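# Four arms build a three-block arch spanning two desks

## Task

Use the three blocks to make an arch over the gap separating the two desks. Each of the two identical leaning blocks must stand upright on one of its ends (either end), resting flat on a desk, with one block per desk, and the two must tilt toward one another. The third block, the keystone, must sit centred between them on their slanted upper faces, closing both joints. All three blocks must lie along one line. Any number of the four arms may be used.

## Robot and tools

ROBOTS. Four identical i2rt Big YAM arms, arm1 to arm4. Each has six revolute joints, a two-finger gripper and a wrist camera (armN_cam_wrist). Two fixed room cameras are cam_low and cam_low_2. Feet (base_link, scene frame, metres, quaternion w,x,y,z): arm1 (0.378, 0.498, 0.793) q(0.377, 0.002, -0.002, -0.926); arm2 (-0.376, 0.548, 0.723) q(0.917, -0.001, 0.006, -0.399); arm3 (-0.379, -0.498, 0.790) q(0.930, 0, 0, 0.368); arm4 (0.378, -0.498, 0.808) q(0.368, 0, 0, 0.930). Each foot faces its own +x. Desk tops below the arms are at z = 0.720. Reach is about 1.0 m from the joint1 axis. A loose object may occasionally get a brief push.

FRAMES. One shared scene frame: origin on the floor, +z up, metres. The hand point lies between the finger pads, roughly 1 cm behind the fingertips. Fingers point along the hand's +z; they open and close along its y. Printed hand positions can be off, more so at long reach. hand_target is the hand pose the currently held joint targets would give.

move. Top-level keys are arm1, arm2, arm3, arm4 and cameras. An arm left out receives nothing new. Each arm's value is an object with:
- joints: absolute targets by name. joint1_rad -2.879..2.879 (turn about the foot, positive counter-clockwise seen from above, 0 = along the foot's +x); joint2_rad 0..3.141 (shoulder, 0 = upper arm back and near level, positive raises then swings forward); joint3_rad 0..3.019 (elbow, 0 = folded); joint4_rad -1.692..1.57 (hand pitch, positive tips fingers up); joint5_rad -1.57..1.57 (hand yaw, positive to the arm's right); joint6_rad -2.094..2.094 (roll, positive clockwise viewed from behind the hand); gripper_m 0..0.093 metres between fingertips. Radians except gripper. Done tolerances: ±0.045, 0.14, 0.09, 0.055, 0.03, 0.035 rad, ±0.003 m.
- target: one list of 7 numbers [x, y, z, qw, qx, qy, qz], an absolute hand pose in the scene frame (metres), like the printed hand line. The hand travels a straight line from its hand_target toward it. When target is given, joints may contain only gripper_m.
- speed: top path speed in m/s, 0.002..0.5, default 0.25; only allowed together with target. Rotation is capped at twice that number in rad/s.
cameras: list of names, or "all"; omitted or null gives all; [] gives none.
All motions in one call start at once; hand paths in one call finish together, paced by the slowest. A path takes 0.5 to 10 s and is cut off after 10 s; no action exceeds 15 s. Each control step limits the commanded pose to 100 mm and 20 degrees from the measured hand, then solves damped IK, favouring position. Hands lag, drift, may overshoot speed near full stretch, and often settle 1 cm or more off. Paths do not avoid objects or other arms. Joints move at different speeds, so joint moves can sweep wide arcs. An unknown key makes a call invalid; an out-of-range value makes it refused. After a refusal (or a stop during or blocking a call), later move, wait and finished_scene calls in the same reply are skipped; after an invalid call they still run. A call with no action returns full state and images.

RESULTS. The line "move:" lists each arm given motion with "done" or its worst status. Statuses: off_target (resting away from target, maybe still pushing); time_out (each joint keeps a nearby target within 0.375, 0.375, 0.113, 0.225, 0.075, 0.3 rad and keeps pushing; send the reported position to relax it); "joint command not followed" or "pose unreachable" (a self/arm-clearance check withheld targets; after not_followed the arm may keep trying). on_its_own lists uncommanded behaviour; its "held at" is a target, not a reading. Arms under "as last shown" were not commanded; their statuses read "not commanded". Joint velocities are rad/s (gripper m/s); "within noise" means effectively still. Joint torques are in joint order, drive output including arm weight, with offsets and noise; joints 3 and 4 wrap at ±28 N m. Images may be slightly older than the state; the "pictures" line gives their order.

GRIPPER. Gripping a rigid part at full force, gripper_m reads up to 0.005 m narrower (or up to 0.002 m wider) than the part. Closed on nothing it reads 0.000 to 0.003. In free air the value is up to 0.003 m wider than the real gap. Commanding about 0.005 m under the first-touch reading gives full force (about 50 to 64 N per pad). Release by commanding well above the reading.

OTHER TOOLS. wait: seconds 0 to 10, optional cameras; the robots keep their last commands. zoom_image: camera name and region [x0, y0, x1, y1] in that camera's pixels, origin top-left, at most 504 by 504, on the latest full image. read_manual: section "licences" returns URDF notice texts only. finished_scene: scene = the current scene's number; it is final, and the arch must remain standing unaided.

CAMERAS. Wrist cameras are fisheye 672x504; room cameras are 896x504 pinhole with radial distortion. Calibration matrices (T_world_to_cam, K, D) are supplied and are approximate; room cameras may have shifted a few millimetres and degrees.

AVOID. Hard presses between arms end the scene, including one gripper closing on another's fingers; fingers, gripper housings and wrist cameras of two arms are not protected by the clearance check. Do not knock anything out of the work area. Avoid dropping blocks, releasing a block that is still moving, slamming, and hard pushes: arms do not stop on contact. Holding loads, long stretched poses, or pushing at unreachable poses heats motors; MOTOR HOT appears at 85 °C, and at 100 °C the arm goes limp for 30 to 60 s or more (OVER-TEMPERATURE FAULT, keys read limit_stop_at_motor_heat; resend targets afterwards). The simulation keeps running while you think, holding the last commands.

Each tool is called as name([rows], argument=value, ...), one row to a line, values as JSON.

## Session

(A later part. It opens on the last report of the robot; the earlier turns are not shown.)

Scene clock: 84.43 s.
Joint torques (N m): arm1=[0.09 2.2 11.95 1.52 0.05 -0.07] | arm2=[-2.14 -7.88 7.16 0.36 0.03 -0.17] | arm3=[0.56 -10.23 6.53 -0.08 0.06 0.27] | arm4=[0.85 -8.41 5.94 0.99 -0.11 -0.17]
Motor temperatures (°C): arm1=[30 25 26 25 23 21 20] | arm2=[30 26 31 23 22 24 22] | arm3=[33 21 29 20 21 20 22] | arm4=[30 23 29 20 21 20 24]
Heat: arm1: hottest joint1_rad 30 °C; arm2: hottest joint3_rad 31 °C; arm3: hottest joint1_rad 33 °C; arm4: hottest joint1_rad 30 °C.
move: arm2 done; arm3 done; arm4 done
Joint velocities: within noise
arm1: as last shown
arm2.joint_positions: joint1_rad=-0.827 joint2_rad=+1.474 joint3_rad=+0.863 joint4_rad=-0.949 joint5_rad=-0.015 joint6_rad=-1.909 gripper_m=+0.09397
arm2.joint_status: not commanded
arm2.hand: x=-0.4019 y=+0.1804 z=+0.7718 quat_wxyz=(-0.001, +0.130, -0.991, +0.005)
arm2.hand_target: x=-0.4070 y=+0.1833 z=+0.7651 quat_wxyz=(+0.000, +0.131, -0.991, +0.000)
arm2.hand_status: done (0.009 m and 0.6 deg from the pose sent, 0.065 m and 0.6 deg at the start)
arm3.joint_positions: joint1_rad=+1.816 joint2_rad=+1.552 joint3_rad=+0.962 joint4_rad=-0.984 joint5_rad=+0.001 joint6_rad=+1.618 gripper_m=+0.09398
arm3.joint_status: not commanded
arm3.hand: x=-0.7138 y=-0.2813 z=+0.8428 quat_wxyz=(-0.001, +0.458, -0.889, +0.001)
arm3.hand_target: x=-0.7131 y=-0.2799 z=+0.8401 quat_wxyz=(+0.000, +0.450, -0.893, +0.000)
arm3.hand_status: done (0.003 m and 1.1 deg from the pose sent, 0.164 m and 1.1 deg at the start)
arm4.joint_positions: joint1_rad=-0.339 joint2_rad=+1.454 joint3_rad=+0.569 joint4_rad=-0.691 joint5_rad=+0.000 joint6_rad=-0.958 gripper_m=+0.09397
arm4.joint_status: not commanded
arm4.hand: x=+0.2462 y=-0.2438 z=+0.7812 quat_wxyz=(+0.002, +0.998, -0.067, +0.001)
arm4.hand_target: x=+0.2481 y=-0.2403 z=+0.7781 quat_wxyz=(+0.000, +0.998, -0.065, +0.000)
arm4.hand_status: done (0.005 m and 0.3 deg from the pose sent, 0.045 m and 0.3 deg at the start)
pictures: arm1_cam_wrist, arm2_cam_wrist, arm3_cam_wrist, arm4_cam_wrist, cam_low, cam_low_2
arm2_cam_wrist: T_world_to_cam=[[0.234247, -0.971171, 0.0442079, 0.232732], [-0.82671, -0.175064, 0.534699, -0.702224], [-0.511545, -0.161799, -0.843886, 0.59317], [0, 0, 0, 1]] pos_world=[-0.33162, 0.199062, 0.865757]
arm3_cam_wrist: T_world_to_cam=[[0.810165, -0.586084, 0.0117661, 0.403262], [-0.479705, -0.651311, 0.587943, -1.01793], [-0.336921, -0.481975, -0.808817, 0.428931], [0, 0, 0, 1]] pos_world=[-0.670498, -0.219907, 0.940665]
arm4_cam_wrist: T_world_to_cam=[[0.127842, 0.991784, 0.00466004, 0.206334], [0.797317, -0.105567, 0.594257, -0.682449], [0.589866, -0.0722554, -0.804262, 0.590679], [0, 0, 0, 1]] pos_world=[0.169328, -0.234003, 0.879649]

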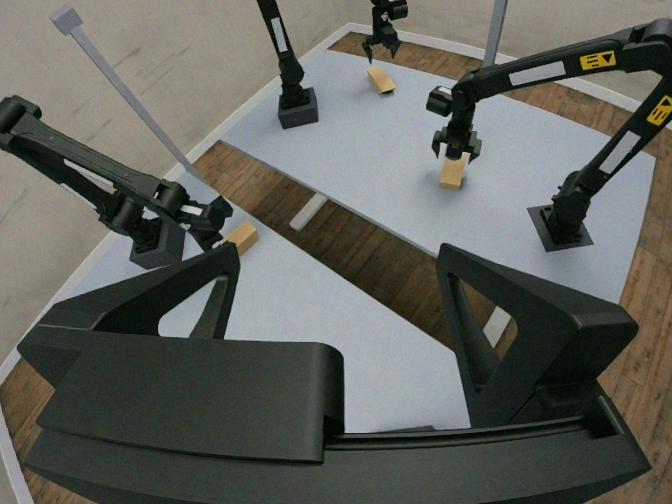

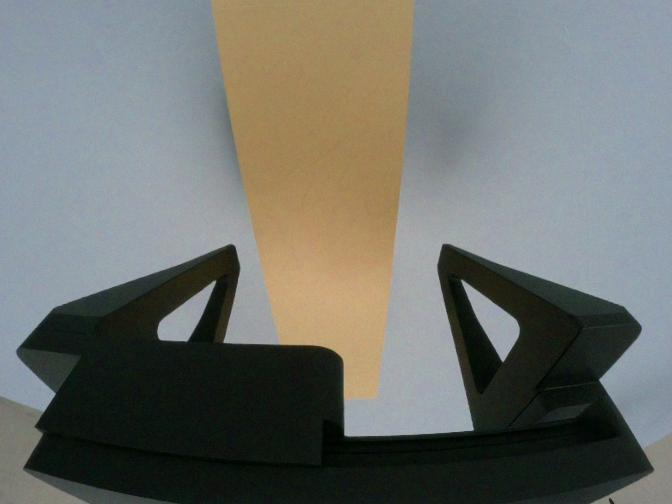

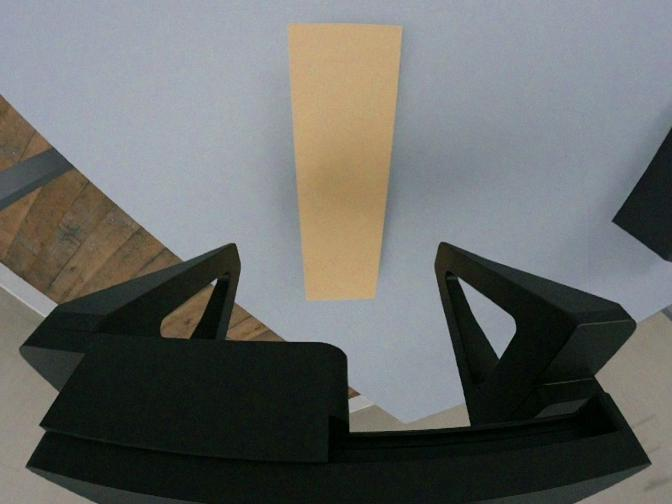

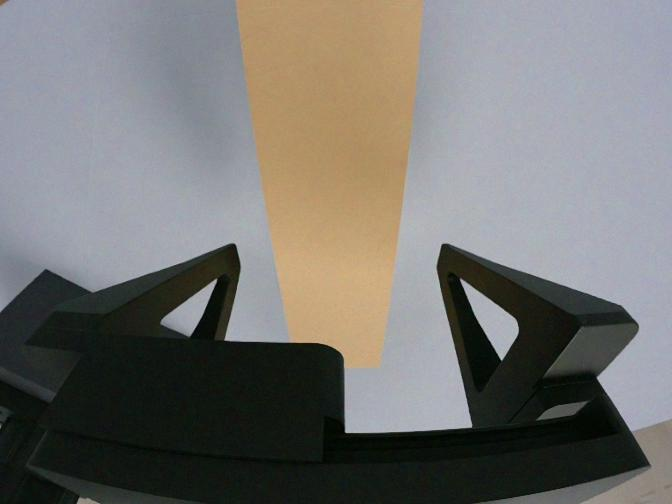

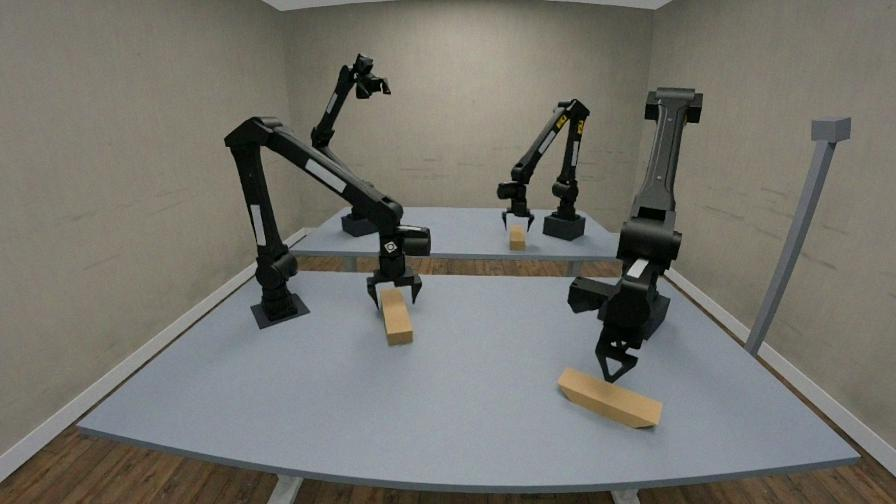

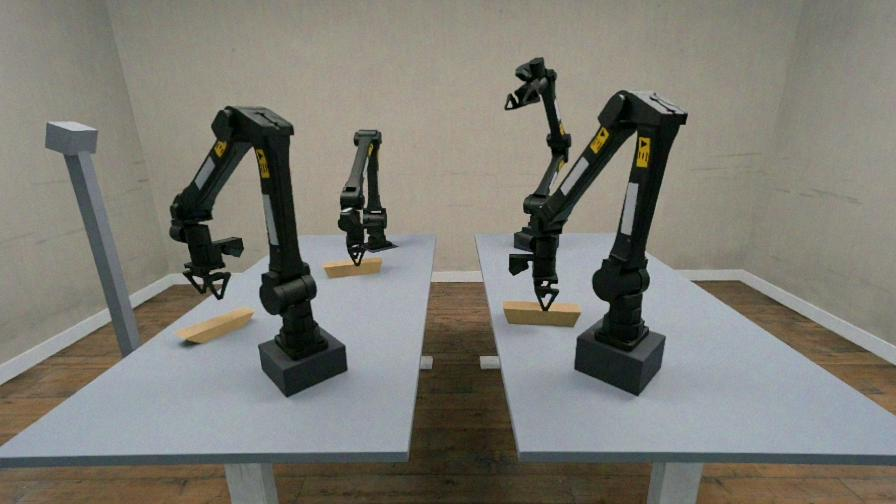

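move(arm4={"target": [0.245, -0.237, 0.739, 0, 0.99819, -0.06018, 0], "speed": 0.12}, arm2={"target": [-0.4109, 0.1877, 0.735, 0, 0.1426, -0.9898, 0], "speed": 0.12}, arm3={"target": [-0.7104, -0.2868, 0.79, 0, 0.4580, -0.8889, 0], "speed": 0.12})

zoom_image(camera="cam_low", region=[520, 330, 720, 450])

zoom_image(camera="cam_low_2", region=[480, 260, 620, 340])

zoom_image(camera="cam_low_2", region=[310, 220, 420, 290])

Scene clock: 108.63 s.
Joint torques (N m): arm1=[-0.03 2.37 11.95 1.48 0.04 -0.07] | arm2=[-2.26 -8 6.67 0.35 0.01 -0.19] | arm3=[1.2 -10.4 5.74 0.08 0.07 0.22] | arm4=[1.32 -9.29 4.96 1.06 -0.11 -0.17]
Motor temperatures (°C): arm1=[30 25 27 25 23 21 20] | arm2=[30 26 30 22 22 24 22] | arm3=[33 22 28 20 20 20 22] | arm4=[30 24 29 20 21 20 24]
Heat: arm1: hottest joint1_rad 30 °C; arm2: hottest joint1_rad 30 °C; arm3: hottest joint1_rad 33 °C; arm4: hottest joint1_rad 30 °C.
move: arm2 done; arm3 done; arm4 done
Joint velocities: within noise
arm1: as last shown
arm2.joint_positions: joint1_rad=-0.838 joint2_rad=+1.523 joint3_rad=+0.817 joint4_rad=-0.854 joint5_rad=-0.015 joint6_rad=-1.942 gripper_m=+0.09397
arm2.joint_status: not commanded
arm2.hand: x=-0.4059 y=+0.1844 z=+0.7410 quat_wxyz=(-0.001, +0.142, -0.990, +0.005)
arm2.hand_target: x=-0.4108 y=+0.1875 z=+0.7351 quat_wxyz=(+0.000, +0.142, -0.990, +0.000)
arm2.hand_status: done (0.009 m and 0.6 deg from the pose sent, 0.039 m and 1.5 deg at the start)
arm3.joint_positions: joint1_rad=+1.816 joint2_rad=+1.628 joint3_rad=+0.892 joint4_rad=-0.837 joint5_rad=+0.001 joint6_rad=+1.618 gripper_m=+0.09398
arm3.joint_status: not commanded
arm3.hand: x=-0.7091 y=-0.2843 z=+0.7929 quat_wxyz=(-0.001, +0.458, -0.889, +0.000)
arm3.hand_target: x=-0.7103 y=-0.2869 z=+0.7899 quat_wxyz=(+0.000, +0.458, -0.889, +0.000)
arm3.hand_status: done (0.004 m and 0.1 deg from the pose sent, 0.053 m and 0.1 deg at the start)
arm4.joint_positions: joint1_rad=-0.339 joint2_rad=+1.587 joint3_rad=+0.553 joint4_rad=-0.542 joint5_rad=+0.000 joint6_rad=-0.964 gripper_m=+0.09397
arm4.joint_status: not commanded
arm4.hand: x=+0.2445 y=-0.2402 z=+0.7419 quat_wxyz=(+0.002, +0.998, -0.064, +0.002)
arm4.hand_target: x=+0.2452 y=-0.2372 z=+0.7390 quat_wxyz=(+0.000, +0.998, -0.060, +0.000)
arm4.hand_status: done (0.004 m and 0.6 deg from the pose sent, 0.043 m and 0.8 deg at the start)
pictures: arm1_cam_wrist, arm2_cam_wrist, arm3_cam_wrist, arm4_cam_wrist, cam_low, cam_low_2
arm2_cam_wrist: T_world_to_cam=[[0.256678, -0.965492, 0.0440712, 0.247056], [-0.822279, -0.194187, 0.534929, -0.683221], [-0.507911, -0.173543, -0.843747, 0.569449], [0, 0, 0, 1]] pos_world=[-0.335982, 0.204682, 0.835058]
arm3_cam_wrist: T_world_to_cam=[[0.81017, -0.586084, 0.0113922, 0.398561], [-0.479499, -0.651403, 0.588009, -0.988295], [-0.337202, -0.48185, -0.808774, 0.388463], [0, 0, 0, 1]] pos_world=[-0.665798, -0.223007, 0.890765]
arm4_cam_wrist: T_world_to_cam=[[0.122146, 0.992504, 0.00404492, 0.205228], [0.797711, -0.100596, 0.59459, -0.656444], [0.59054, -0.0694002, -0.804019, 0.560763], [0, 0, 0, 1]] pos_world=[0.167432, -0.230808, 0.840349]

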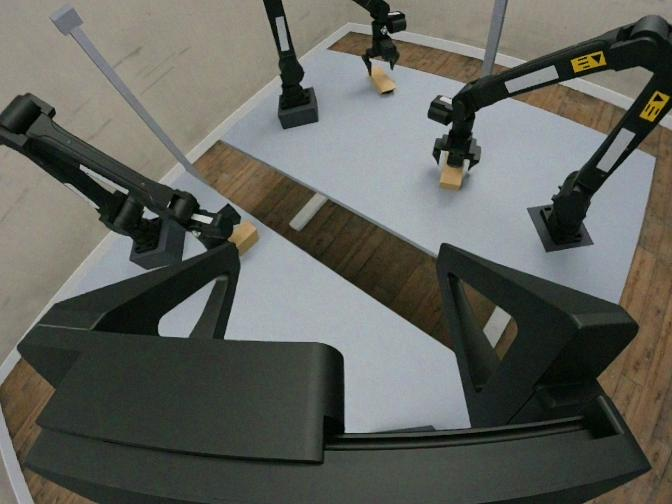

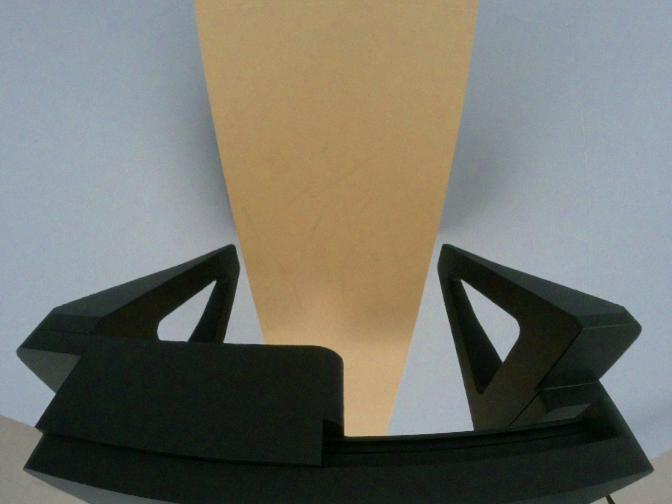

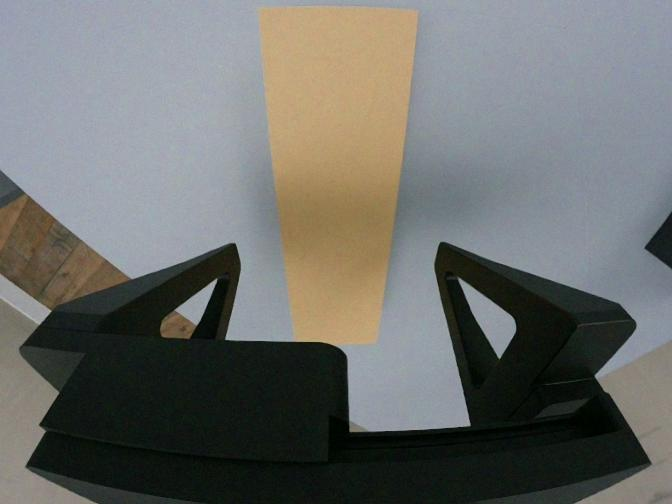

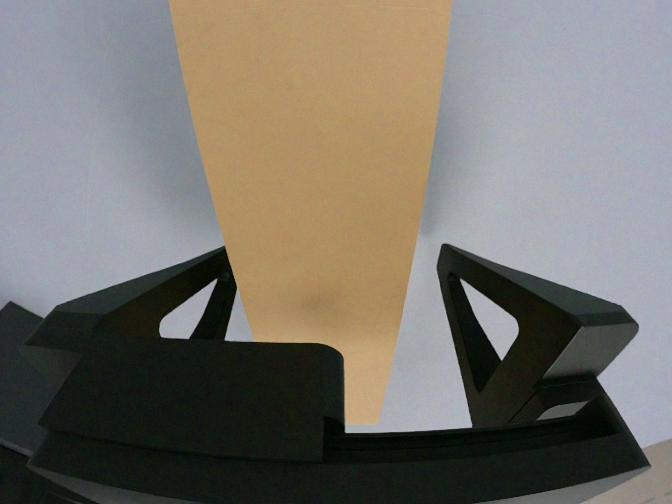

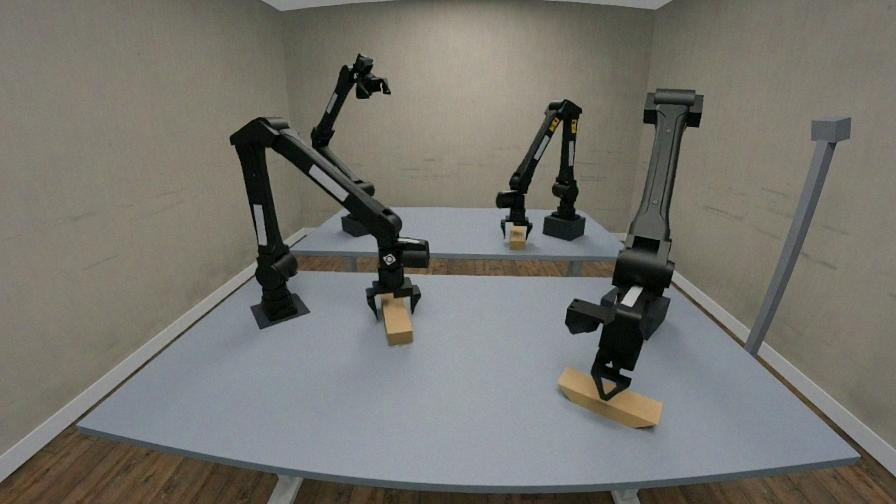

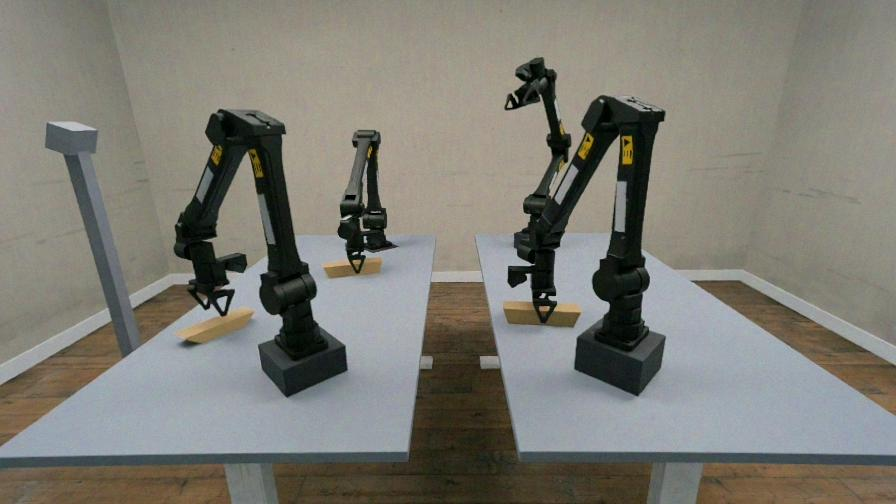

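Scaled by 2.520 (camera's finer frame: 1280x720).

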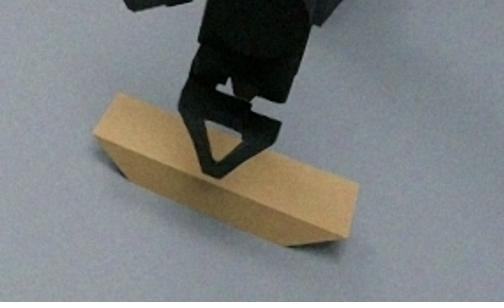

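Scaled by 3.600 (camera's finer frame: 1280x720).

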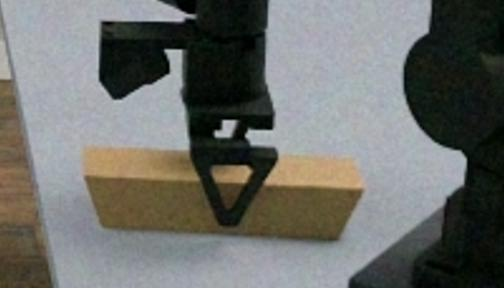

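Scaled by 4.582 (camera's finer frame: 1280x720).

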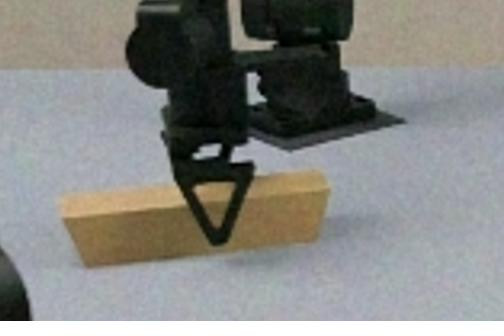

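move(arm4={"target": [0.245, -0.2422, 0.739, 0, 0.99819, -0.06018, 0], "speed": 0.1}, arm2={"joints": {"gripper_m": 0.045}}, arm3={"target": [-0.7110, -0.2882, 0.748, 0, 0.4580, -0.8889, 0], "speed": 0.1}, cameras=["arm4_cam_wrist", "arm3_cam_wrist", "arm2_cam_wrist", "cam_low_2", "cam_low"])

move(arm4={"joints": {"gripper_m": 0.045}}, arm3={"joints": {"gripper_m": 0.045}})

zoom_image(camera="cam_low", region=[520, 330, 720, 450])

zoom_image(camera="cam_low_2", region=[480, 260, 620, 340])

zoom_image(camera="cam_low_2", region=[310, 220, 420, 290])

Scene clock: 118.13 s.
Joint torques (N m): arm1=[0.03 2.26 11.96 1.52 0.04 -0.08] | arm2=[-2.08 -8.06 6.5 0.35 -0.02 -0.17] | arm3=[1.61 -10.34 5.05 -0.05 0.05 0.26] | arm4=[1.96 -9.93 4.68 1.02 -0.11 -0.07]
Motor temperatures (°C): arm1=[30 25 27 25 23 21 20] | arm2=[30 26 29 22 22 24 22] | arm3=[33 22 27 20 20 20 22] | arm4=[30 24 28 20 21 20 24]
Heat: arm1: hottest joint1_rad 30 °C; arm2: hottest joint1_rad 30 °C; arm3: hottest joint1_rad 33 °C; arm4: hottest joint1_rad 30 °C.
move: arm2 off_target; arm3 done; arm4 done
Joint velocities: within noise
arm1: as last shown
arm2.joint_positions: joint1_rad=-0.838 joint2_rad=+1.523 joint3_rad=+0.817 joint4_rad=-0.854 joint5_rad=-0.015 joint6_rad=-1.944 gripper_m=+0.05935
arm2.joint_status: gripper_m off_target (ended at +0.05938, target +0.04500)
arm2.hand: x=-0.4059 y=+0.1844 z=+0.7410 quat_wxyz=(-0.001, +0.143, -0.990, +0.005)
arm2.hand_target: x=-0.4106 y=+0.1876 z=+0.7351 quat_wxyz=(+0.000, +0.143, -0.990, +0.000)
arm2.hand_status: not commanded
arm3.joint_positions: joint1_rad=+1.816 joint2_rad=+1.717 joint3_rad=+0.860 joint4_rad=-0.716 joint5_rad=+0.001 joint6_rad=+1.618 gripper_m=+0.09398
arm3.joint_status: not commanded
arm3.hand: x=-0.7092 y=-0.2843 z=+0.7512 quat_wxyz=(-0.001, +0.458, -0.889, +0.000)
arm3.hand_target: x=-0.7107 y=-0.2883 z=+0.7480 quat_wxyz=(+0.000, +0.458, -0.889, +0.000)
arm3.hand_status: done (0.005 m and 0.1 deg from the pose sent, 0.045 m and 0.1 deg at the start)
arm4.joint_positions: joint1_rad=-0.339 joint2_rad=+1.587 joint3_rad=+0.544 joint4_rad=-0.538 joint5_rad=+0.000 joint6_rad=-0.964 gripper_m=+0.09397
arm4.joint_status: not commanded
arm4.hand: x=+0.2466 y=-0.2442 z=+0.7400 quat_wxyz=(+0.004, +0.998, -0.064, +0.003)
arm4.hand_target: x=+0.2449 y=-0.2420 z=+0.7391 quat_wxyz=(+0.000, +0.998, -0.060, +0.000)
arm4.hand_status: done (0.003 m and 0.8 deg from the pose sent, 0.004 m and 0.6 deg at the start)
pictures: arm2_cam_wrist, arm3_cam_wrist, arm4_cam_wrist, cam_low, cam_low_2
arm2_cam_wrist: T_world_to_cam=[[0.258167, -0.965093, 0.0441001, 0.247566], [-0.821955, -0.195431, 0.534973, -0.682957], [-0.507681, -0.174361, -0.843717, 0.569637], [0, 0, 0, 1]] pos_world=[-0.33608, 0.204776, 0.835058]
arm3_cam_wrist: T_world_to_cam=[[0.810171, -0.586087, 0.0111495, 0.3993], [-0.479412, -0.651526, 0.587944, -0.963624], [-0.337322, -0.481681, -0.808825, 0.354786], [0, 0, 0, 1]] pos_world=[-0.665798, -0.222907, 0.849065]
arm4_cam_wrist: T_world_to_cam=[[0.122103, 0.992517, -0.000342167, 0.212261], [0.796253, -0.0977519, 0.597014, -0.65819], [0.592513, -0.0731695, -0.802231, 0.55499], [0, 0, 0, 1]] pos_world=[0.16933, -0.234403, 0.838251]

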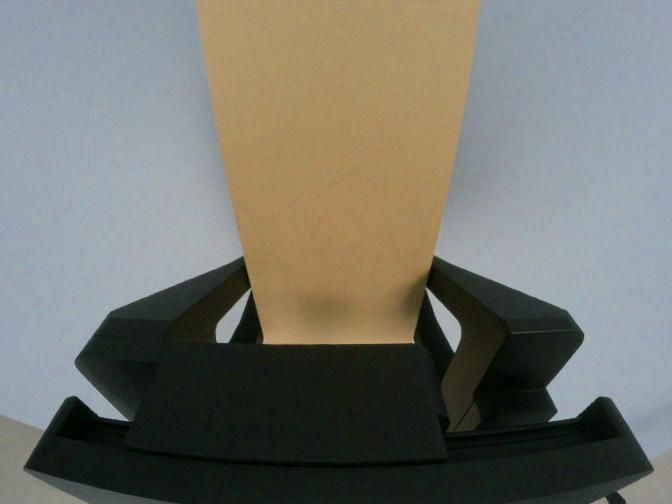

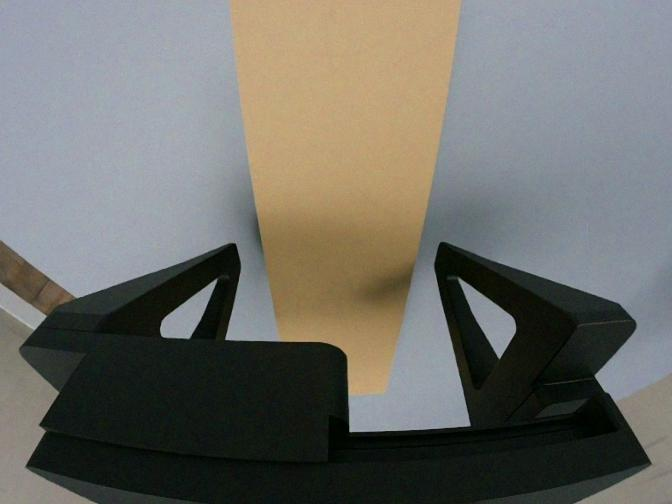

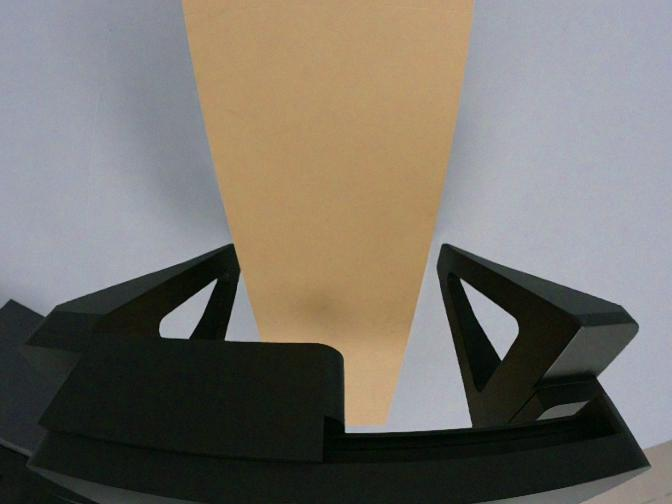

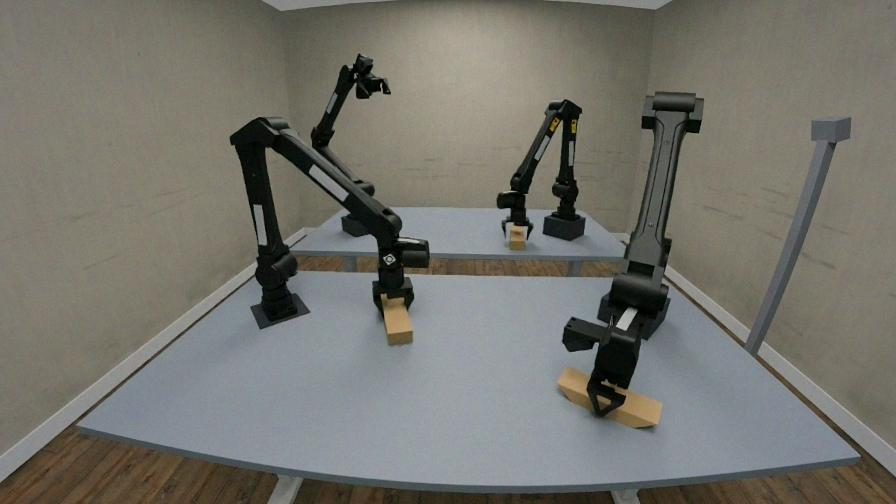

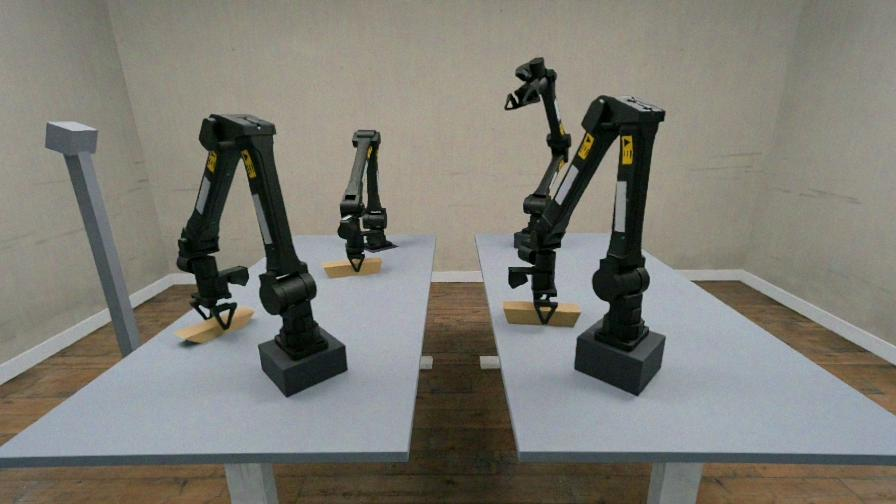

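Scene clock: 118.73 s.
Joint torques (N m): arm1=[0.03 2.32 11.95 1.52 0.05 -0.08] | arm2=[-2.14 -8.23 6.61 0.35 -0.04 -0.15] | arm3=[1.55 -10.05 5.05 -0.02 0.06 0.25] | arm4=[1.9 -9.88 4.77 0.98 -0.11 -0.08]
Motor temperatures (°C): arm1=[30 25 27 25 23 21 20] | arm2=[30 26 29 22 22 24 22] | arm3=[33 22 27 20 20 20 22] | arm4=[30 24 28 20 21 20 24]
Heat: arm1: hottest joint1_rad 30 °C; arm2: hottest joint1_rad 30 °C; arm3: hottest joint1_rad 33 °C; arm4: hottest joint1_rad 30 °C.
move: arm3 off_target; arm4 off_target
Joint velocities: within noise
arm1, arm2: as last shown
arm3.joint_positions: joint1_rad=+1.816 joint2_rad=+1.717 joint3_rad=+0.860 joint4_rad=-0.714 joint5_rad=+0.001 joint6_rad=+1.621 gripper_m=+0.06101
arm3.joint_status: gripper_m off_target (ended at +0.06104, target +0.04500)
arm3.hand: x=-0.7095 y=-0.2841 z=+0.7512 quat_wxyz=(+0.000, +0.456, -0.890, +0.000)
arm3.hand_target: x=-0.7108 y=-0.2883 z=+0.7480 quat_wxyz=(+0.000, +0.457, -0.890, +0.000)
arm3.hand_status: not commanded
arm4.joint_positions: joint1_rad=-0.339 joint2_rad=+1.587 joint3_rad=+0.542 joint4_rad=-0.538 joint5_rad=-0.006 joint6_rad=-0.967 gripper_m=+0.05822
arm4.joint_status: gripper_m off_target (ended at +0.05826, target +0.04500)
arm4.hand: x=+0.2460 y=-0.2453 z=+0.7398 quat_wxyz=(+0.007, +0.998, -0.063, +0.001)
arm4.hand_target: x=+0.2441 y=-0.2427 z=+0.7391 quat_wxyz=(+0.002, +0.998, -0.059, -0.003)
arm4.hand_status: not commanded
pictures: arm1_cam_wrist, arm2_cam_wrist, arm3_cam_wrist, arm4_cam_wrist, cam_low, cam_low_2
arm2_cam_wrist: T_world_to_cam=[[0.258167, -0.965093, 0.0441001, 0.247566], [-0.821955, -0.195431, 0.534973, -0.682957], [-0.507681, -0.174361, -0.843717, 0.569637], [0, 0, 0, 1]] pos_world=[-0.33608, 0.204776, 0.835058]
arm3_cam_wrist: T_world_to_cam=[[0.808365, -0.588602, 0.00965557, 0.398808], [-0.480696, -0.650525, 0.588004, -0.964307], [-0.339819, -0.479964, -0.8088, 0.353485], [0, 0, 0, 1]] pos_world=[-0.6658, -0.222906, 0.849065]
arm4_cam_wrist: T_world_to_cam=[[0.119197, 0.992859, -0.00473713, 0.217433], [0.799514, -0.0931539, 0.59338, -0.654612], [0.588701, -0.0745164, -0.804909, 0.557697], [0, 0, 0, 1]] pos_world=[0.169137, -0.235302, 0.838359]

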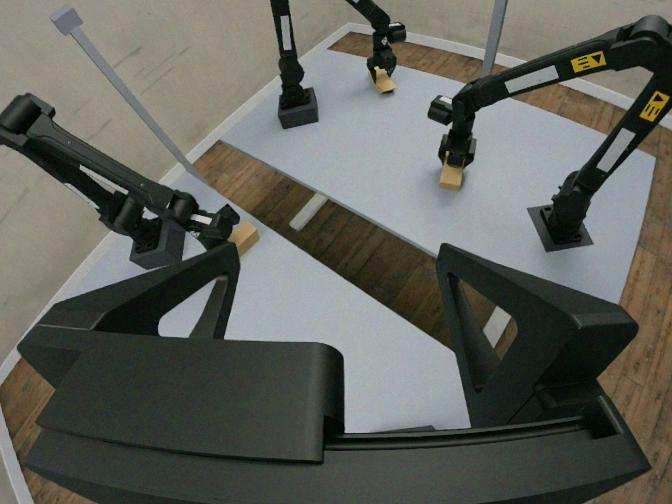

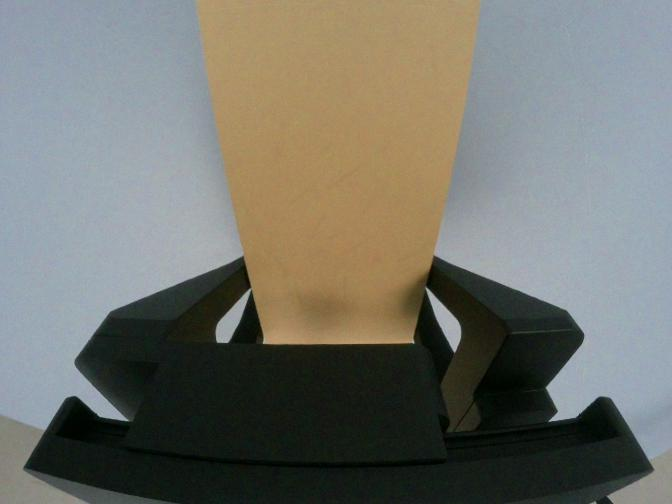

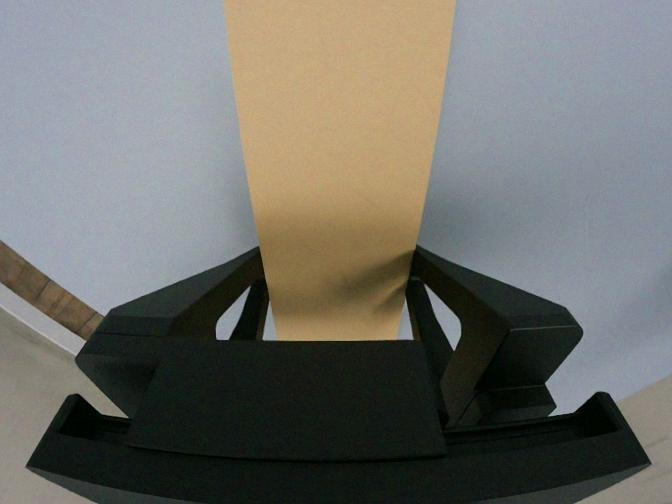

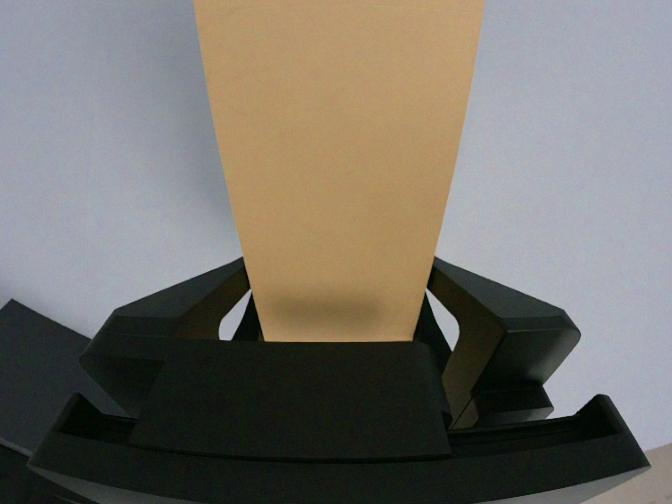

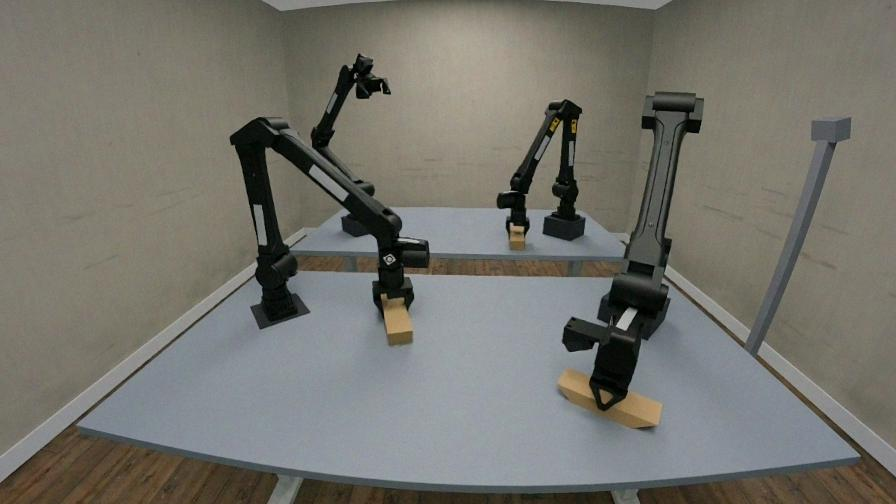

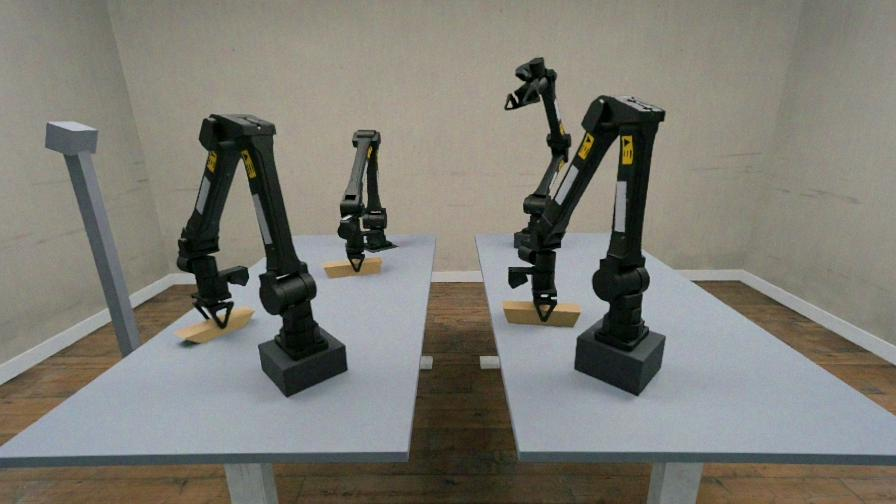

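Scaled by 2.520 (camera's finer frame: 1280x720).

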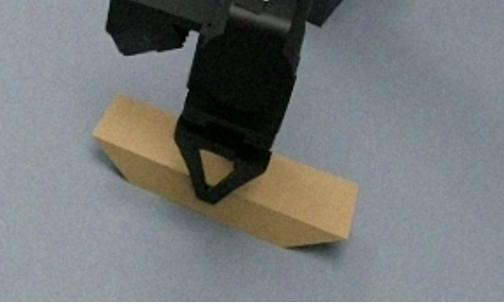

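Scaled by 3.600 (camera's finer frame: 1280x720).

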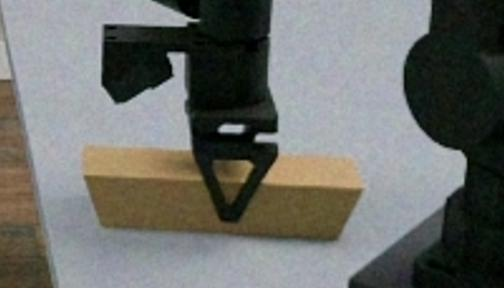

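Scaled by 4.582 (camera's finer frame: 1280x720).

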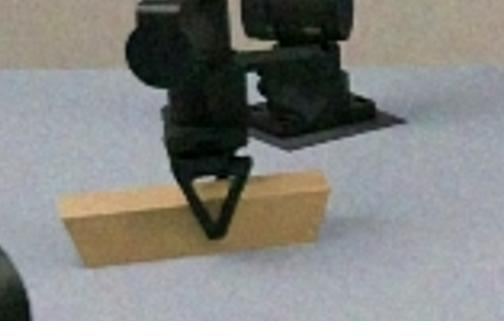

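move(arm4={"target": [0.245, -0.2422, 0.90, 0, 0.99819, -0.06018, 0], "speed": 0.15}, arm2={"target": [-0.4109, 0.1877, 0.90, 0, 0.1426, -0.9898, 0], "speed": 0.15}, arm3={"target": [-0.7110, -0.2882, 0.98, 0, 0.4580, -0.8889, 0], "speed": 0.15})

zoom_image(camera="cam_low_2", region=[460, 210, 640, 310])

zoom_image(camera="cam_low_2", region=[300, 180, 420, 260])

Scene clock: 136.87 s.
Joint torques (N m): arm1=[0.03 2.26 11.96 1.54 0.05 -0.08] | arm2=[-2.2 -9.05 14.89 -0.47 0 -0.17] | arm3=[1.79 -9.93 13.34 -0.88 0.04 0.22] | arm4=[1.96 -9.52 12.46 -0.38 0.03 -0.06]
Motor temperatures (°C): arm1=[30 25 28 25 23 21 20] | arm2=[30 27 30 22 22 24 23] | arm3=[33 23 27 20 20 20 23] | arm4=[29 24 28 20 21 20 25]
Heat: arm1: hottest joint1_rad 30 °C; arm2: hottest joint1_rad 30 °C; arm3: hottest joint1_rad 33 °C; arm4: hottest joint1_rad 29 °C.
move: arm2 off_target; arm3 off_target; arm4 off_target
Joint velocities: within noise
arm1: as last shown
arm2.joint_positions: joint1_rad=-0.842 joint2_rad=+1.326 joint3_rad=+0.993 joint4_rad=-1.312 joint5_rad=-0.013 joint6_rad=-1.947 gripper_m=+0.05934
arm2.joint_status: not commanded
arm2.hand: x=-0.4038 y=+0.2105 z=+0.8670 quat_wxyz=(-0.010, +0.141, -0.989, -0.037)
arm2.hand_target: x=-0.4108 y=+0.1883 z=+0.9000 quat_wxyz=(+0.001, +0.142, -0.990, +0.003)
arm2.hand_status: off_target (0.041 m and 4.4 deg from the pose sent, 0.159 m and 0.6 deg at the start)
arm3.joint_positions: joint1_rad=+1.816 joint2_rad=+1.402 joint3_rad=+1.103 joint4_rad=-1.342 joint5_rad=+0.001 joint6_rad=+1.618 gripper_m=+0.06102
arm3.joint_status: not commanded
arm3.hand: x=-0.6915 y=-0.2956 z=+0.9481 quat_wxyz=(-0.017, +0.457, -0.889, +0.030)
arm3.hand_target: x=-0.7110 y=-0.2882 z=+0.9800 quat_wxyz=(+0.002, +0.459, -0.888, -0.003)
arm3.hand_status: off_target (0.038 m and 3.9 deg from the pose sent, 0.229 m and 0.2 deg at the start)
arm4.joint_positions: joint1_rad=-0.339 joint2_rad=+1.216 joint3_rad=+0.664 joint4_rad=-1.094 joint5_rad=+0.004 joint6_rad=-0.964 gripper_m=+0.05822
arm4.joint_status: not commanded
arm4.hand: x=+0.2585 y=-0.2660 z=+0.8718 quat_wxyz=(+0.032, +0.997, -0.064, +0.021)
arm4.hand_target: x=+0.2465 y=-0.2429 z=+0.8997 quat_wxyz=(-0.002, +0.998, -0.062, +0.002)
arm4.hand_status: off_target (0.039 m and 4.4 deg from the pose sent, 0.160 m and 0.8 deg at the start)
pictures: arm1_cam_wrist, arm2_cam_wrist, arm3_cam_wrist, arm4_cam_wrist, cam_low, cam_low_2
arm2_cam_wrist: T_world_to_cam=[[0.256129, -0.96593, -0.0371156, 0.336436], [-0.825635, -0.238573, 0.511283, -0.715384], [-0.502718, -0.10031, -0.858611, 0.680811], [0, 0, 0, 1]] pos_world=[-0.33456, 0.222594, 0.962803]
arm3_cam_wrist: T_world_to_cam=[[0.807622, -0.584471, 0.078362, 0.311072], [-0.51258, -0.630074, 0.583325, -1.09052], [-0.291563, -0.511273, -0.80845, 0.537092], [0, 0, 0, 1]] pos_world=[-0.653613, -0.230698, 1.04597]
arm4_cam_wrist: T_world_to_cam=[[0.122897, 0.991044, -0.0522401, 0.277109], [0.776248, -0.0631967, 0.627252, -0.760433], [0.618333, -0.117639, -0.777062, 0.611538], [0, 0, 0, 1]] pos_world=[0.178095, -0.250744, 0.966662]

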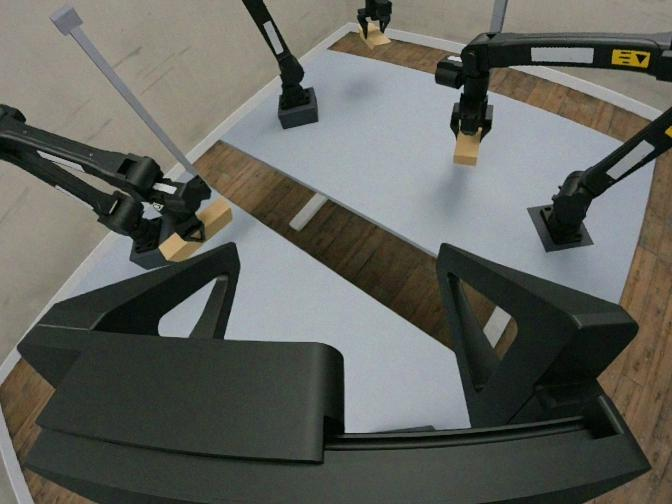

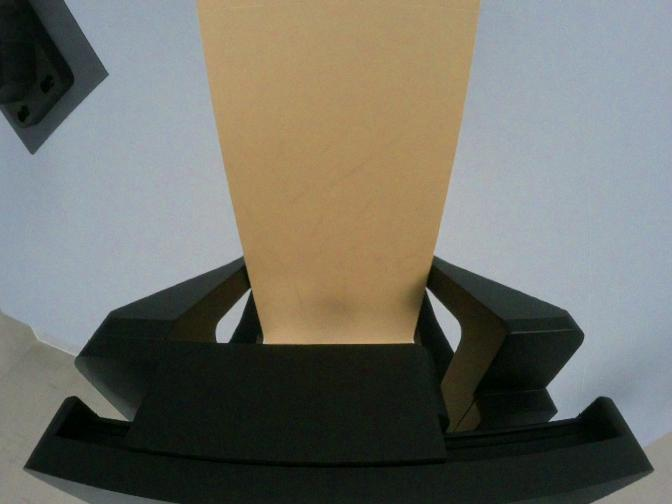

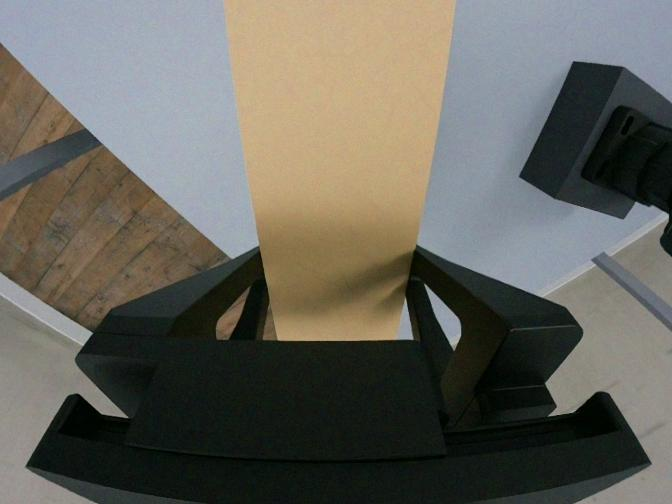

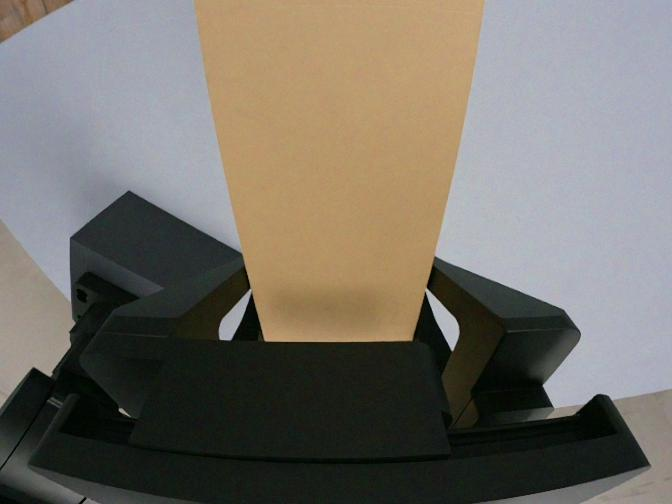

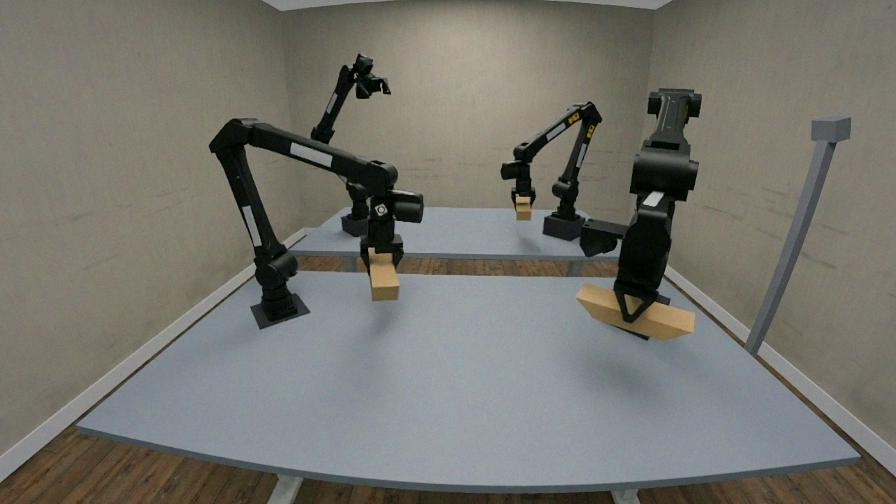

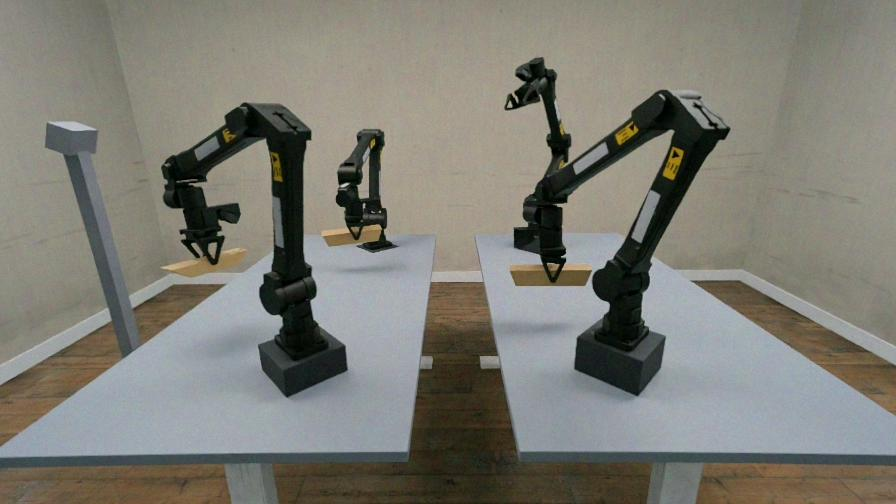

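Scaled by 2.800 (camera's finer frame: 1280x720).

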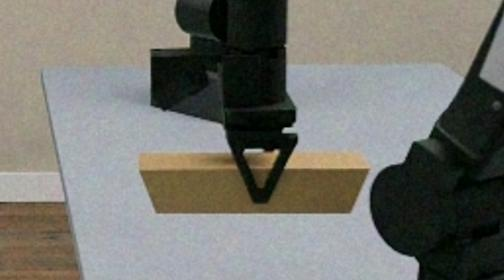

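Scaled by 4.200 (camera's finer frame: 1280x720).

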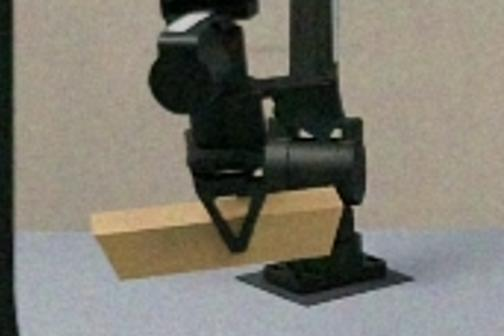

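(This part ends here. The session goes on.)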